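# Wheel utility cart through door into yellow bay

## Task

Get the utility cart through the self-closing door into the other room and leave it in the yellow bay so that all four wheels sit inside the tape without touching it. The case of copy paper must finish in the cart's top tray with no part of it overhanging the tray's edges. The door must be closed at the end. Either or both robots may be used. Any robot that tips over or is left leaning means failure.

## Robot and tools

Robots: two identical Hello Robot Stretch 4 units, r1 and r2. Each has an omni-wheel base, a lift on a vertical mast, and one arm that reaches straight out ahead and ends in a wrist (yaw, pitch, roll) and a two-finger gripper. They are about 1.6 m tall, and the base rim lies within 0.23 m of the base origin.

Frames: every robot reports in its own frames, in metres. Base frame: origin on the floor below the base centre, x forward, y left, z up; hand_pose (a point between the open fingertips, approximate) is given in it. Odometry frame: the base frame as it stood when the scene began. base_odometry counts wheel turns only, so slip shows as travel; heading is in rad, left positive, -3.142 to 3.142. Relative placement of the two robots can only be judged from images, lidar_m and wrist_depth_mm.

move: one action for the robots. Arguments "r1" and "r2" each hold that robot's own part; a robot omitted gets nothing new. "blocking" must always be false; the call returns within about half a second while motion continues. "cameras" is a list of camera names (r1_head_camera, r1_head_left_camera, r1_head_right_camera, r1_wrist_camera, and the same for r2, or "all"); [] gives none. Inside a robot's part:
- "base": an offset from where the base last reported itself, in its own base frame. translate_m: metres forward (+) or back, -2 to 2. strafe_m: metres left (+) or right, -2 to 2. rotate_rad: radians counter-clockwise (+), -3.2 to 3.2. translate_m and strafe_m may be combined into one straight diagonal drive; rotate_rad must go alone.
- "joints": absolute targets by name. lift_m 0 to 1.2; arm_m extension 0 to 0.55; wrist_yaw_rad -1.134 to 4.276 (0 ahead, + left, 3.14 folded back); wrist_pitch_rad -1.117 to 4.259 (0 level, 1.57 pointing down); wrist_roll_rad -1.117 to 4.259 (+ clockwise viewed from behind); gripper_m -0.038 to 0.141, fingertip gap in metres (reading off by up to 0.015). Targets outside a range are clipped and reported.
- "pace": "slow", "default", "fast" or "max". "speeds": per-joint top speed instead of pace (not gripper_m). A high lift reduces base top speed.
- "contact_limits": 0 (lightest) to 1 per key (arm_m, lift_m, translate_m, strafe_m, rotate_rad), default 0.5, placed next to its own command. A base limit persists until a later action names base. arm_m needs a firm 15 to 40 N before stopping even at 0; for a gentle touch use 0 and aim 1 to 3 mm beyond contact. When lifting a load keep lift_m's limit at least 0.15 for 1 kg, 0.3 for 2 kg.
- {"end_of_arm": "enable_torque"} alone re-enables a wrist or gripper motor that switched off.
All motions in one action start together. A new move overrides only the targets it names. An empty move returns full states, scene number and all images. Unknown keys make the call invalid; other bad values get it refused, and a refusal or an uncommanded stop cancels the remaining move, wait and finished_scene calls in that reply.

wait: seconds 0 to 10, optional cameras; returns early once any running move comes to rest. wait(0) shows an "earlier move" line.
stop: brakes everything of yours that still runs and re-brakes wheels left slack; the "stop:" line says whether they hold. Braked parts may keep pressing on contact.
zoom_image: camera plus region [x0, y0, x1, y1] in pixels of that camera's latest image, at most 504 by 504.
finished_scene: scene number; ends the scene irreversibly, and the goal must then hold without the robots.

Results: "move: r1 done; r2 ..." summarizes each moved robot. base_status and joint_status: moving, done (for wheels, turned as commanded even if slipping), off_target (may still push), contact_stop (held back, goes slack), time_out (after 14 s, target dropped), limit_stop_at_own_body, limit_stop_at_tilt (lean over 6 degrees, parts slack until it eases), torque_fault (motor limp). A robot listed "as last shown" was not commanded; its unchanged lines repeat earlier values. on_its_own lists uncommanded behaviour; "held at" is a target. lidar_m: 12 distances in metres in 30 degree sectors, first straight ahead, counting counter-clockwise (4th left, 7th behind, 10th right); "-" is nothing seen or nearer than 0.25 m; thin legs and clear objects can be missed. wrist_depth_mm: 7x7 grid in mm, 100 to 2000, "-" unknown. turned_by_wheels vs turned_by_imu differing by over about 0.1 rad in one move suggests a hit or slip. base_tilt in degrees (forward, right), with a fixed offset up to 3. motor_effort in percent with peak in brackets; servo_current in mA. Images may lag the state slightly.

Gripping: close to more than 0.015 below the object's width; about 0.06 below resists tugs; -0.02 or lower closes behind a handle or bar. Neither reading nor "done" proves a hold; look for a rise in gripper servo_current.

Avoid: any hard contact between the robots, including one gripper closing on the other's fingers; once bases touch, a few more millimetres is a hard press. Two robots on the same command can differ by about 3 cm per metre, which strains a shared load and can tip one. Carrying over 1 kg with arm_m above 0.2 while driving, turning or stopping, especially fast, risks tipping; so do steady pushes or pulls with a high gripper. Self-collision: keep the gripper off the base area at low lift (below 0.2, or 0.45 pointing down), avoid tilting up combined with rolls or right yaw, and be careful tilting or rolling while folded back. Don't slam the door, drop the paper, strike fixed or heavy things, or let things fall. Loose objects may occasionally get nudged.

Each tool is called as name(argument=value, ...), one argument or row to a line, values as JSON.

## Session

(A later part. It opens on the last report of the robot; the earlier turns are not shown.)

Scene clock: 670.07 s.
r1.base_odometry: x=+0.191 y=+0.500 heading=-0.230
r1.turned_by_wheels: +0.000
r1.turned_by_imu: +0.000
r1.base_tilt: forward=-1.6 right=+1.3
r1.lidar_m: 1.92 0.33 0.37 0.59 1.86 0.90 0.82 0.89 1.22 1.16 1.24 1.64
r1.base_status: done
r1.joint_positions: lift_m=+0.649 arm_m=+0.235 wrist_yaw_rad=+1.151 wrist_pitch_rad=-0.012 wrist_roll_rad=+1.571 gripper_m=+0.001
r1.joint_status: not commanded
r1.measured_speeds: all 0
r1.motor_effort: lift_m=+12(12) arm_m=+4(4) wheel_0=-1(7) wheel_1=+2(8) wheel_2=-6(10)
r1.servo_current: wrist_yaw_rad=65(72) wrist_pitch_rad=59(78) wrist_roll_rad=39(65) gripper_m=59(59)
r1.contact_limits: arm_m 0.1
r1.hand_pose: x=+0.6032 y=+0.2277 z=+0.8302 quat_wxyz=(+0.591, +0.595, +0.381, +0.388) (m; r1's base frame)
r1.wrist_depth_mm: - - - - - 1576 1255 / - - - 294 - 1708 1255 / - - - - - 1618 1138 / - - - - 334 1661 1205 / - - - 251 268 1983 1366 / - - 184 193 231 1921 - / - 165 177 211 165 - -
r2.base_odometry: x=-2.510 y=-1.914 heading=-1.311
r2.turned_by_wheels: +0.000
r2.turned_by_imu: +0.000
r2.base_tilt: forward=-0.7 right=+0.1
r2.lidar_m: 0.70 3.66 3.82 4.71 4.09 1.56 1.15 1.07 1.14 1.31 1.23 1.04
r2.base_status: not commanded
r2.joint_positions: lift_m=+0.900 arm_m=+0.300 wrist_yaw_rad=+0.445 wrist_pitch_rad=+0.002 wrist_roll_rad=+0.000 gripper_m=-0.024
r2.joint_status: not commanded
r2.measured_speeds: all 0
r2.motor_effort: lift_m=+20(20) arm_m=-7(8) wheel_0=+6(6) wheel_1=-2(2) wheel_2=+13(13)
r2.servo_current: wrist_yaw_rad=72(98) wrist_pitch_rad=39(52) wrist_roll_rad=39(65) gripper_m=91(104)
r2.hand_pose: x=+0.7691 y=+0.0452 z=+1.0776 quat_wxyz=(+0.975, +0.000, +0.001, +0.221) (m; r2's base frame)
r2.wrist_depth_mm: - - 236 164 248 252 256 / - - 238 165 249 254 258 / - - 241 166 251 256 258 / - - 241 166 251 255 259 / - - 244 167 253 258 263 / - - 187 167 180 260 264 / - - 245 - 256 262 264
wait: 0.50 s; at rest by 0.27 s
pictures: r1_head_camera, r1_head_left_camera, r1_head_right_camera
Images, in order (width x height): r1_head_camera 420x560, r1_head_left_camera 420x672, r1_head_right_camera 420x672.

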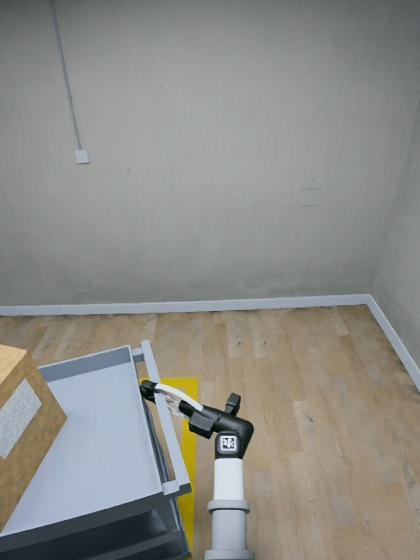

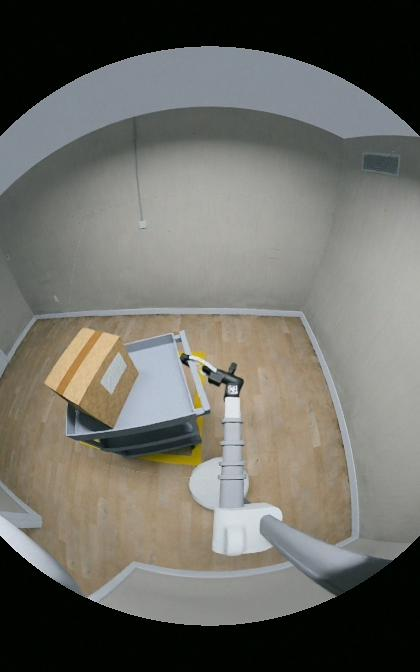

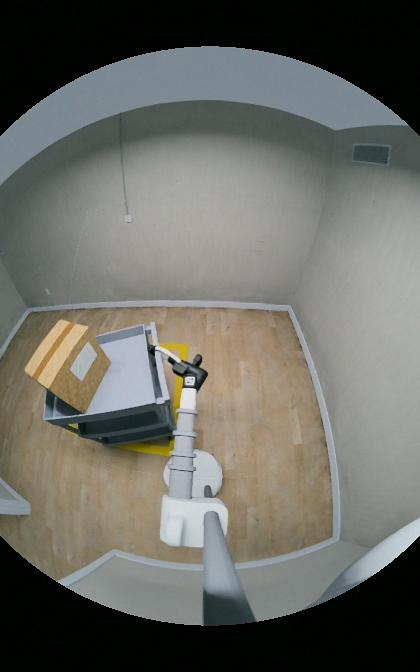

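move(
  blocking=false,
  r1={"joints":{"gripper_m":0.12}},
)

wait(
  seconds=3,
)

move(
  blocking=false,
  r1={"base":{"translate_m":-0.06,"strafe_m":-0.18},"pace":"slow"},
)

wait(
  seconds=5,
)

move(
  blocking=false,
  r1={"base":{"translate_m":-0.55},"joints":{"wrist_yaw_rad":0.0,"arm_m":0.05}},
)

wait(
  seconds=4,
)

wait(
  seconds=1,
)

wait(
  seconds=0.3,
  cameras=["r1_head_camera","r1_head_left_camera","r1_head_right_camera"],
)

zoom_image(
  camera="r1_head_left_camera",
  region=[40, 270, 260, 450],
)

Scene clock: 682.37 s.
move: r1 moving
r1.base_odometry: x=+0.191 y=+0.500 heading=-0.230
r1.turned_by_wheels: +0.000
r1.turned_by_imu: +0.000
r1.base_tilt: forward=-1.6 right=+1.3
r1.lidar_m: 1.92 0.33 0.37 0.60 1.86 0.91 0.84 0.89 1.23 1.17 1.22 1.67
r1.base_status: not commanded
r1.joint_positions: lift_m=+0.649 arm_m=+0.235 wrist_yaw_rad=+1.151 wrist_pitch_rad=-0.012 wrist_roll_rad=+1.571 gripper_m=+0.019
r1.joint_status: gripper_m moving
r1.measured_speeds: all 0
r1.motor_effort: lift_m=+12(12) arm_m=+4(4) wheel_0=-2(2) wheel_1=+3(3) wheel_2=-6(6)
r1.servo_current: wrist_yaw_rad=46(65) wrist_pitch_rad=65(72) wrist_roll_rad=46(59) gripper_m=65(65)
r1.contact_limits: arm_m 0.1
r1.hand_pose: x=+0.6032 y=+0.2277 z=+0.8302 quat_wxyz=(+0.591, +0.595, +0.381, +0.388) (m; r1's base frame)
r1.wrist_depth_mm: - - - - - 1537 1205 / - - - - - 1661 1229 / - - - 281 - 1618 1160 / - - - - 345 1618 418 / - - - 260 283 1921 1336 / - - 184 232 185 1863 - / - - 178 155 203 - -
r2: as last shown
r2.base_tilt: forward=-0.7 right=+0.0
r2.lidar_m: 0.72 3.66 3.83 4.73 4.08 1.53 1.13 1.09 1.14 1.28 1.23 1.04
r2.motor_effort: lift_m=+20(20) arm_m=-7(8) wheel_0=+5(6) wheel_1=-1(1) wheel_2=+13(13)
r2.servo_current: wrist_yaw_rad=91(91) wrist_pitch_rad=39(46) wrist_roll_rad=46(46) gripper_m=98(98)
r2.wrist_depth_mm: - - 237 164 246 252 257 / - - 239 165 249 253 259 / - - 240 165 251 255 259 / - - 241 166 252 257 259 / - - 244 167 253 257 263 / - - 186 167 181 259 264 / - - 245 - 256 262 266
pictures: none

Scene clock: 683.90 s.
earlier move: r1 done
r1.base_odometry: x=+0.191 y=+0.500 heading=-0.231
r1.turned_by_wheels: +0.000
r1.turned_by_imu: +0.000
r1.base_tilt: forward=-1.6 right=+1.3
r1.lidar_m: 0.43 0.33 0.38 0.60 1.86 0.89 0.84 0.90 1.20 1.18 1.24 1.66
r1.base_status: not commanded
r1.joint_positions: lift_m=+0.649 arm_m=+0.235 wrist_yaw_rad=+1.149 wrist_pitch_rad=-0.002 wrist_roll_rad=+1.571 gripper_m=+0.120
r1.joint_status: all done
r1.measured_speeds: all 0
r1.motor_effort: lift_m=+12(12) arm_m=+3(4) wheel_0=-3(3) wheel_1=+2(3) wheel_2=-6(6)
r1.servo_current: wrist_yaw_rad=46(72) wrist_pitch_rad=39(72) wrist_roll_rad=52(72) gripper_m=33(98)
r1.contact_limits: arm_m 0.1
r1.hand_pose: x=+0.6036 y=+0.2274 z=+0.8274 quat_wxyz=(+0.593, +0.594, +0.384, +0.385) (m; r1's base frame)
r1.wrist_depth_mm: - - - - - 1537 1138 / - - - - - 1576 1160 / - - - 322 - 1756 1138 / - - - 327 357 366 357 / - - - - - 1708 - / - 211 183 248 194 211 - / - - 164 147 - - -
r2.base_odometry: x=-2.510 y=-1.914 heading=-1.311
r2.turned_by_wheels: +0.000
r2.turned_by_imu: +0.000
r2.base_tilt: forward=-0.7 right=+0.1
r2.lidar_m: 0.70 3.65 3.82 4.73 4.08 1.58 1.12 1.08 1.13 1.31 1.25 1.05
r2.base_status: not commanded
r2.joint_positions: lift_m=+0.900 arm_m=+0.300 wrist_yaw_rad=+0.445 wrist_pitch_rad=+0.002 wrist_roll_rad=+0.000 gripper_m=-0.024
r2.joint_status: not commanded
r2.measured_speeds: all 0
r2.motor_effort: lift_m=+20(20) arm_m=-7(8) wheel_0=+5(6) wheel_1=-1(2) wheel_2=+13(13)
r2.servo_current: wrist_yaw_rad=85(98) wrist_pitch_rad=39(46) wrist_roll_rad=52(59) gripper_m=98(104)
r2.hand_pose: x=+0.7691 y=+0.0452 z=+1.0776 quat_wxyz=(+0.975, +0.000, +0.001, +0.221) (m; r2's base frame)
r2.wrist_depth_mm: - - 237 164 248 252 256 / - - 238 165 249 253 257 / - - 240 165 250 254 258 / - - 243 166 251 258 260 / - - 242 167 253 259 263 / - - 187 167 180 258 265 / - - 245 - 256 262 264
wait: 1.53 of 3 s (r1 has come to rest)
pictures: none

Scene clock: 684.40 s.
move: r1 moving
r1.base_odometry: x=+0.184 y=+0.489 heading=-0.230
r1.turned_by_wheels: +0.000
r1.turned_by_imu: +0.000
r1.base_tilt: forward=-1.5 right=+1.3
r1.lidar_m: 1.92 0.34 0.37 0.58 1.89 0.90 0.84 0.86 1.21 1.17 1.21 1.66
r1.base_status: translate_m moving; strafe_m moving
r1.joint_positions: lift_m=+0.649 arm_m=+0.235 wrist_yaw_rad=+1.149 wrist_pitch_rad=-0.001 wrist_roll_rad=+1.571 gripper_m=+0.120
r1.joint_status: not commanded
r1.measured_speeds: translate_m=-0.016 strafe_m=-0.046 rotate_rad=+0.002 lift_m=+0.000 arm_m=+0.000 wrist_yaw_rad=+0.000 wrist_pitch_rad=+0.005 wrist_roll_rad=+0.000
r1.motor_effort: lift_m=+12(12) arm_m=+4(4) wheel_0=+4(5) wheel_1=-5(9) wheel_2=+3(5)
r1.servo_current: wrist_yaw_rad=59(65) wrist_pitch_rad=39(52) wrist_roll_rad=46(59) gripper_m=46(46)
r1.contact_limits: arm_m 0.1
r1.hand_pose: x=+0.6036 y=+0.2274 z=+0.8271 quat_wxyz=(+0.593, +0.594, +0.384, +0.385) (m; r1's base frame)
r1.wrist_depth_mm: - - - - - 1537 1160 / - - - - - 1618 1160 / - - - 320 - 1618 1138 / - - - 334 366 370 368 / - - - - - 1756 - / - 214 184 254 194 201 - / - - 597 141 - - -
r2: as last shown
r2.lidar_m: 0.72 3.65 3.84 4.74 4.09 1.58 1.14 1.07 1.14 1.29 1.24 1.06
r2.motor_effort: lift_m=+20(20) arm_m=-8(8) wheel_0=+5(6) wheel_1=-2(2) wheel_2=+13(13)
r2.servo_current: wrist_yaw_rad=78(85) wrist_pitch_rad=39(52) wrist_roll_rad=59(59) gripper_m=98(98)
r2.wrist_depth_mm: - - 238 164 248 251 255 / - - 239 164 249 253 257 / - - 240 165 251 254 258 / - - 241 166 251 257 260 / - - 243 167 253 258 263 / - - 186 167 180 260 264 / - - 246 - 256 263 266
pictures: none

Scene clock: 687.07 s.
earlier move: r1 done
r1.base_odometry: x=+0.091 y=+0.339 heading=-0.230
r1.turned_by_wheels: +0.000
r1.turned_by_imu: -0.001
r1.base_tilt: forward=-1.6 right=+1.3
r1.lidar_m: 1.98 0.47 0.50 0.81 1.98 0.83 0.77 0.79 1.10 1.02 1.04 1.41
r1.base_status: done
r1.joint_positions: lift_m=+0.649 arm_m=+0.235 wrist_yaw_rad=+1.149 wrist_pitch_rad=+0.000 wrist_roll_rad=+1.571 gripper_m=+0.120
r1.joint_status: not commanded
r1.measured_speeds: all 0
r1.motor_effort: lift_m=+12(12) arm_m=+4(4) wheel_0=+4(7) wheel_1=-3(9) wheel_2=+3(5)
r1.servo_current: wrist_yaw_rad=39(65) wrist_pitch_rad=39(52) wrist_roll_rad=39(72) gripper_m=39(52)
r1.contact_limits: arm_m 0.1
r1.hand_pose: x=+0.6036 y=+0.2274 z=+0.8269 quat_wxyz=(+0.593, +0.594, +0.384, +0.384) (m; r1's base frame)
r1.wrist_depth_mm: - - - - - 1537 1138 / - - - - - 1618 1205 / - - - - - 1708 1118 / - - - 512 - 597 549 / - - - 439 - - 462 / - - - 387 211 196 - / - 640 621 145 - - -
r2.base_odometry: x=-2.510 y=-1.914 heading=-1.311
r2.turned_by_wheels: +0.000
r2.turned_by_imu: +0.000
r2.base_tilt: forward=-0.7 right=+0.1
r2.lidar_m: 0.71 3.63 3.83 4.72 4.10 1.57 1.12 1.08 1.16 1.30 1.25 1.06
r2.base_status: not commanded
r2.joint_positions: lift_m=+0.900 arm_m=+0.300 wrist_yaw_rad=+0.445 wrist_pitch_rad=+0.002 wrist_roll_rad=+0.000 gripper_m=-0.024
r2.joint_status: not commanded
r2.measured_speeds: all 0
r2.motor_effort: lift_m=+20(20) arm_m=-7(8) wheel_0=+6(6) wheel_1=-1(2) wheel_2=+13(13)
r2.servo_current: wrist_yaw_rad=85(104) wrist_pitch_rad=39(52) wrist_roll_rad=52(59) gripper_m=98(104)
r2.hand_pose: x=+0.7691 y=+0.0452 z=+1.0776 quat_wxyz=(+0.975, +0.000, +0.001, +0.221) (m; r2's base frame)
r2.wrist_depth_mm: - - 237 164 248 253 256 / - - 238 165 249 252 257 / - - 240 165 250 255 259 / - - 242 166 250 256 259 / - - 244 167 252 257 262 / - - 187 168 181 260 263 / - - 245 - 256 263 265
wait: 2.67 of 5 s (r1 has come to rest)
pictures: none

Scene clock: 687.57 s.
move: r1 moving
r1.base_odometry: x=+0.061 y=+0.346 heading=-0.230
r1.turned_by_wheels: +0.000
r1.turned_by_imu: +0.000
r1.base_tilt: forward=-1.6 right=+1.2
r1.lidar_m: 2.02 0.48 0.54 0.85 1.12 0.80 0.73 0.78 1.07 1.01 1.05 1.39
r1.base_status: translate_m moving
r1.joint_positions: lift_m=+0.649 arm_m=+0.184 wrist_yaw_rad=+0.564 wrist_pitch_rad=+0.000 wrist_roll_rad=+1.571 gripper_m=+0.120
r1.joint_status: arm_m moving; wrist_yaw_rad moving
r1.measured_speeds: translate_m=-0.121 strafe_m=+0.001 rotate_rad=+0.001 lift_m=+0.000 arm_m=-0.195 wrist_yaw_rad=-1.816 wrist_pitch_rad=+0.000 wrist_roll_rad=+0.000
r1.motor_effort: lift_m=+12(12) arm_m=-3(7) wheel_0=-6(7) wheel_1=-6(7) wheel_2=+8(9)
r1.servo_current: wrist_yaw_rad=78(130) wrist_pitch_rad=33(46) wrist_roll_rad=46(59) gripper_m=39(46)
r1.hand_pose: x=+0.6458 y=+0.0802 z=+0.8268 quat_wxyz=(+0.679, +0.679, +0.197, +0.197) (m; r1's base frame)
r1.wrist_depth_mm: - - - - - 1397 1182 / - - - - - 1464 1160 / - - - - - 1537 1182 / - - - - - 1537 1229 / - - - - - 1661 1182 / - - - - - 214 1138 / - - - 145 - 591 609
r2: as last shown
r2.base_tilt: forward=-0.7 right=+0.0
r2.lidar_m: 0.71 3.64 3.84 4.70 4.07 1.56 1.13 1.08 1.12 1.32 1.25 1.04
r2.motor_effort: lift_m=+20(20) arm_m=-7(8) wheel_0=+5(6) wheel_1=-1(2) wheel_2=+13(13)
r2.servo_current: wrist_yaw_rad=91(91) wrist_pitch_rad=39(46) wrist_roll_rad=39(59) gripper_m=98(104)
r2.wrist_depth_mm: - - 238 164 247 251 256 / - - 238 164 248 254 256 / - - 240 165 249 255 258 / - - 241 166 250 256 260 / - - 244 167 252 258 262 / - - 186 168 181 259 264 / - - 245 - 255 262 266
pictures: none

Scene clock: 690.40 s.
earlier move: r1 done
r1.base_odometry: x=-0.444 y=+0.464 heading=-0.230
r1.turned_by_wheels: +0.000
r1.turned_by_imu: +0.000
r1.base_tilt: forward=-1.6 right=+1.3
r1.lidar_m: 2.52 0.95 1.06 1.83 0.37 0.26 0.25 0.25 0.35 0.88 1.07 1.45
r1.base_status: done
r1.joint_positions: lift_m=+0.648 arm_m=+0.050 wrist_yaw_rad=+0.003 wrist_pitch_rad=+0.000 wrist_roll_rad=+1.571 gripper_m=+0.120
r1.joint_status: all done
r1.measured_speeds: all 0
r1.motor_effort: lift_m=+13(13) arm_m=-5(7) wheel_0=-1(9) wheel_1=-2(9) wheel_2=+0(11)
r1.servo_current: wrist_yaw_rad=46(130) wrist_pitch_rad=33(52) wrist_roll_rad=52(65) gripper_m=39(52)
r1.hand_pose: x=+0.5096 y=-0.0867 z=+0.8267 quat_wxyz=(+0.707, +0.707, +0.001, +0.001) (m; r1's base frame)
r1.wrist_depth_mm: - - - - - 1661 1160 / - - - - - 1661 1182 / - - - - - 1618 1182 / - - - - - 1708 1205 / - - - - - 1708 1182 / - - - - - 213 1205 / - - - 145 - - -
r2.base_odometry: x=-2.510 y=-1.914 heading=-1.311
r2.turned_by_wheels: +0.000
r2.turned_by_imu: +0.000
r2.base_tilt: forward=-0.6 right=+0.1
r2.lidar_m: 0.69 3.65 3.80 4.72 4.10 1.56 1.13 1.08 1.15 1.31 1.24 1.05
r2.base_status: not commanded
r2.joint_positions: lift_m=+0.900 arm_m=+0.300 wrist_yaw_rad=+0.445 wrist_pitch_rad=+0.002 wrist_roll_rad=+0.000 gripper_m=-0.024
r2.joint_status: not commanded
r2.measured_speeds: all 0
r2.motor_effort: lift_m=+20(20) arm_m=-7(8) wheel_0=+5(6) wheel_1=-1(2) wheel_2=+13(13)
r2.servo_current: wrist_yaw_rad=91(98) wrist_pitch_rad=33(46) wrist_roll_rad=39(65) gripper_m=98(104)
r2.hand_pose: x=+0.7691 y=+0.0452 z=+1.0776 quat_wxyz=(+0.975, +0.000, +0.001, +0.221) (m; r2's base frame)
r2.wrist_depth_mm: - - 238 165 248 252 256 / - - 239 164 249 253 257 / - - 240 166 250 255 259 / - - 242 167 251 256 262 / - - 243 166 253 258 262 / - - 187 168 181 259 264 / - - 245 - 255 262 265
wait: 2.83 of 4 s (r1 has come to rest)
pictures: none

Scene clock: 691.40 s.
r1.base_odometry: x=-0.444 y=+0.464 heading=-0.230
r1.turned_by_wheels: +0.000
r1.turned_by_imu: +0.000
r1.base_tilt: forward=-1.6 right=+1.3
r1.lidar_m: 2.54 0.95 1.07 1.83 0.37 0.26 0.25 0.25 0.37 0.91 1.06 1.46
r1.base_status: done
r1.joint_positions: lift_m=+0.648 arm_m=+0.050 wrist_yaw_rad=+0.003 wrist_pitch_rad=+0.000 wrist_roll_rad=+1.571 gripper_m=+0.120
r1.joint_status: all done
r1.measured_speeds: all 0
r1.motor_effort: lift_m=+13(13) arm_m=-5(7) wheel_0=-2(9) wheel_1=-2(9) wheel_2=+0(11)
r1.servo_current: wrist_yaw_rad=46(130) wrist_pitch_rad=39(52) wrist_roll_rad=33(65) gripper_m=39(52)
r1.hand_pose: x=+0.5096 y=-0.0867 z=+0.8267 quat_wxyz=(+0.707, +0.707, +0.001, +0.001) (m; r1's base frame)
r1.wrist_depth_mm: - - - - - 1661 1138 / - - - - - 1708 1160 / - - - - - 1661 1182 / - - - - - 1708 1182 / - - - - - 1708 1205 / - - - - - 213 1205 / - - - 145 - - -
r2.base_odometry: x=-2.510 y=-1.914 heading=-1.311
r2.turned_by_wheels: +0.000
r2.turned_by_imu: +0.000
r2.base_tilt: forward=-0.6 right=+0.0
r2.lidar_m: 0.69 3.65 3.84 4.73 4.09 1.56 1.12 1.07 1.14 1.31 1.24 1.06
r2.base_status: not commanded
r2.joint_positions: lift_m=+0.900 arm_m=+0.300 wrist_yaw_rad=+0.445 wrist_pitch_rad=+0.002 wrist_roll_rad=+0.000 gripper_m=-0.024
r2.joint_status: not commanded
r2.measured_speeds: all 0
r2.motor_effort: lift_m=+20(20) arm_m=-7(8) wheel_0=+6(6) wheel_1=-1(2) wheel_2=+13(13)
r2.servo_current: wrist_yaw_rad=91(98) wrist_pitch_rad=39(46) wrist_roll_rad=39(65) gripper_m=85(104)
r2.hand_pose: x=+0.7691 y=+0.0452 z=+1.0776 quat_wxyz=(+0.975, +0.000, +0.001, +0.221) (m; r2's base frame)
r2.wrist_depth_mm: - - 236 164 247 252 256 / - - 239 165 248 253 257 / - - 239 166 251 255 259 / - - 241 166 251 257 260 / - - 243 167 254 258 262 / - - 186 168 180 258 264 / - - 246 - 257 262 265
wait: 1.00 s; at rest by 0.27 s
pictures: none

Scene clock: 691.70 s.
r1.base_odometry: x=-0.444 y=+0.464 heading=-0.230
r1.turned_by_wheels: +0.000
r1.turned_by_imu: +0.000
r1.base_tilt: forward=-1.6 right=+1.3
r1.lidar_m: 2.53 0.95 1.06 1.82 0.35 0.26 0.25 0.25 0.38 0.95 1.08 1.42
r1.base_status: done
r1.joint_positions: lift_m=+0.648 arm_m=+0.050 wrist_yaw_rad=+0.003 wrist_pitch_rad=+0.000 wrist_roll_rad=+1.571 gripper_m=+0.120
r1.joint_status: all done
r1.measured_speeds: all 0
r1.motor_effort: lift_m=+13(13) arm_m=-5(7) wheel_0=-2(9) wheel_1=-2(9) wheel_2=+0(11)
r1.servo_current: wrist_yaw_rad=52(130) wrist_pitch_rad=33(52) wrist_roll_rad=52(65) gripper_m=46(52)
r1.hand_pose: x=+0.5096 y=-0.0867 z=+0.8267 quat_wxyz=(+0.707, +0.707, +0.001, +0.001) (m; r1's base frame)
r1.wrist_depth_mm: - - - - - 1576 1160 / - - - - - 1661 1182 / - - - - - 1708 1205 / - - - - - 1708 1205 / - - - - - 1756 1205 / - - - - - 214 1229 / - - - 145 - - -
r2.base_odometry: x=-2.510 y=-1.914 heading=-1.311
r2.turned_by_wheels: +0.000
r2.turned_by_imu: +0.000
r2.base_tilt: forward=-0.6 right=+0.1
r2.lidar_m: 0.71 3.65 3.80 4.70 4.09 1.56 1.15 1.08 1.14 1.30 1.24 1.04
r2.base_status: not commanded
r2.joint_positions: lift_m=+0.900 arm_m=+0.300 wrist_yaw_rad=+0.445 wrist_pitch_rad=+0.002 wrist_roll_rad=+0.000 gripper_m=-0.024
r2.joint_status: not commanded
r2.measured_speeds: all 0
r2.motor_effort: lift_m=+20(20) arm_m=-7(8) wheel_0=+5(6) wheel_1=-1(2) wheel_2=+13(13)
r2.servo_current: wrist_yaw_rad=85(98) wrist_pitch_rad=39(46) wrist_roll_rad=39(65) gripper_m=91(104)
r2.hand_pose: x=+0.7691 y=+0.0452 z=+1.0776 quat_wxyz=(+0.975, +0.000, +0.001, +0.221) (m; r2's base frame)
r2.wrist_depth_mm: - - 238 164 247 252 256 / - - 239 165 248 253 257 / - - 240 166 251 255 259 / - - 242 166 251 257 260 / - - 244 167 253 258 264 / - - 186 167 180 259 264 / - - 245 - 257 263 264
wait: 0.30 s; at rest by 0.27 s
pictures: r1_head_camera, r1_head_left_camera, r1_head_right_camera
Images, in order (width x height): r1_head_camera 420x560, r1_head_left_camera 420x672, r1_head_right_camera 420x672.

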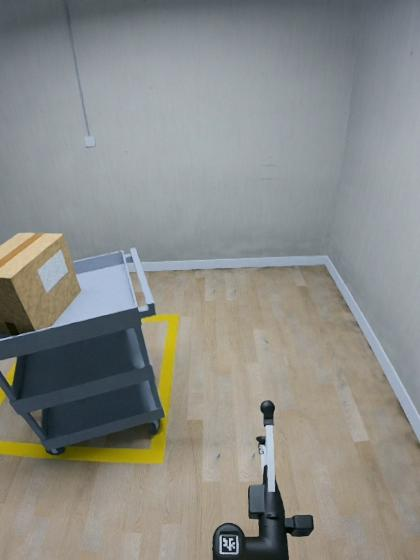

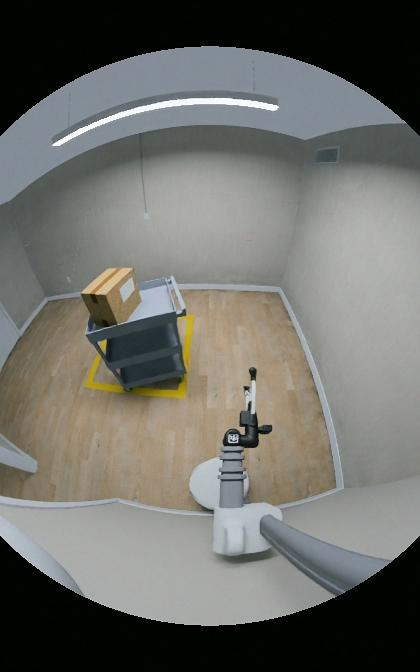

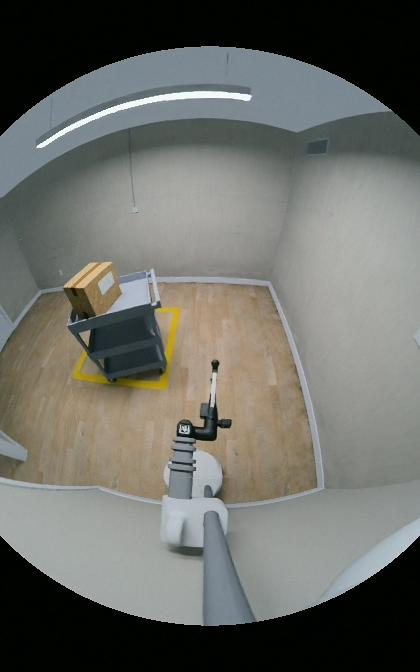

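Scaled by 2.291 from the camera's 420x672 image, which has a finer 600x960 frame.

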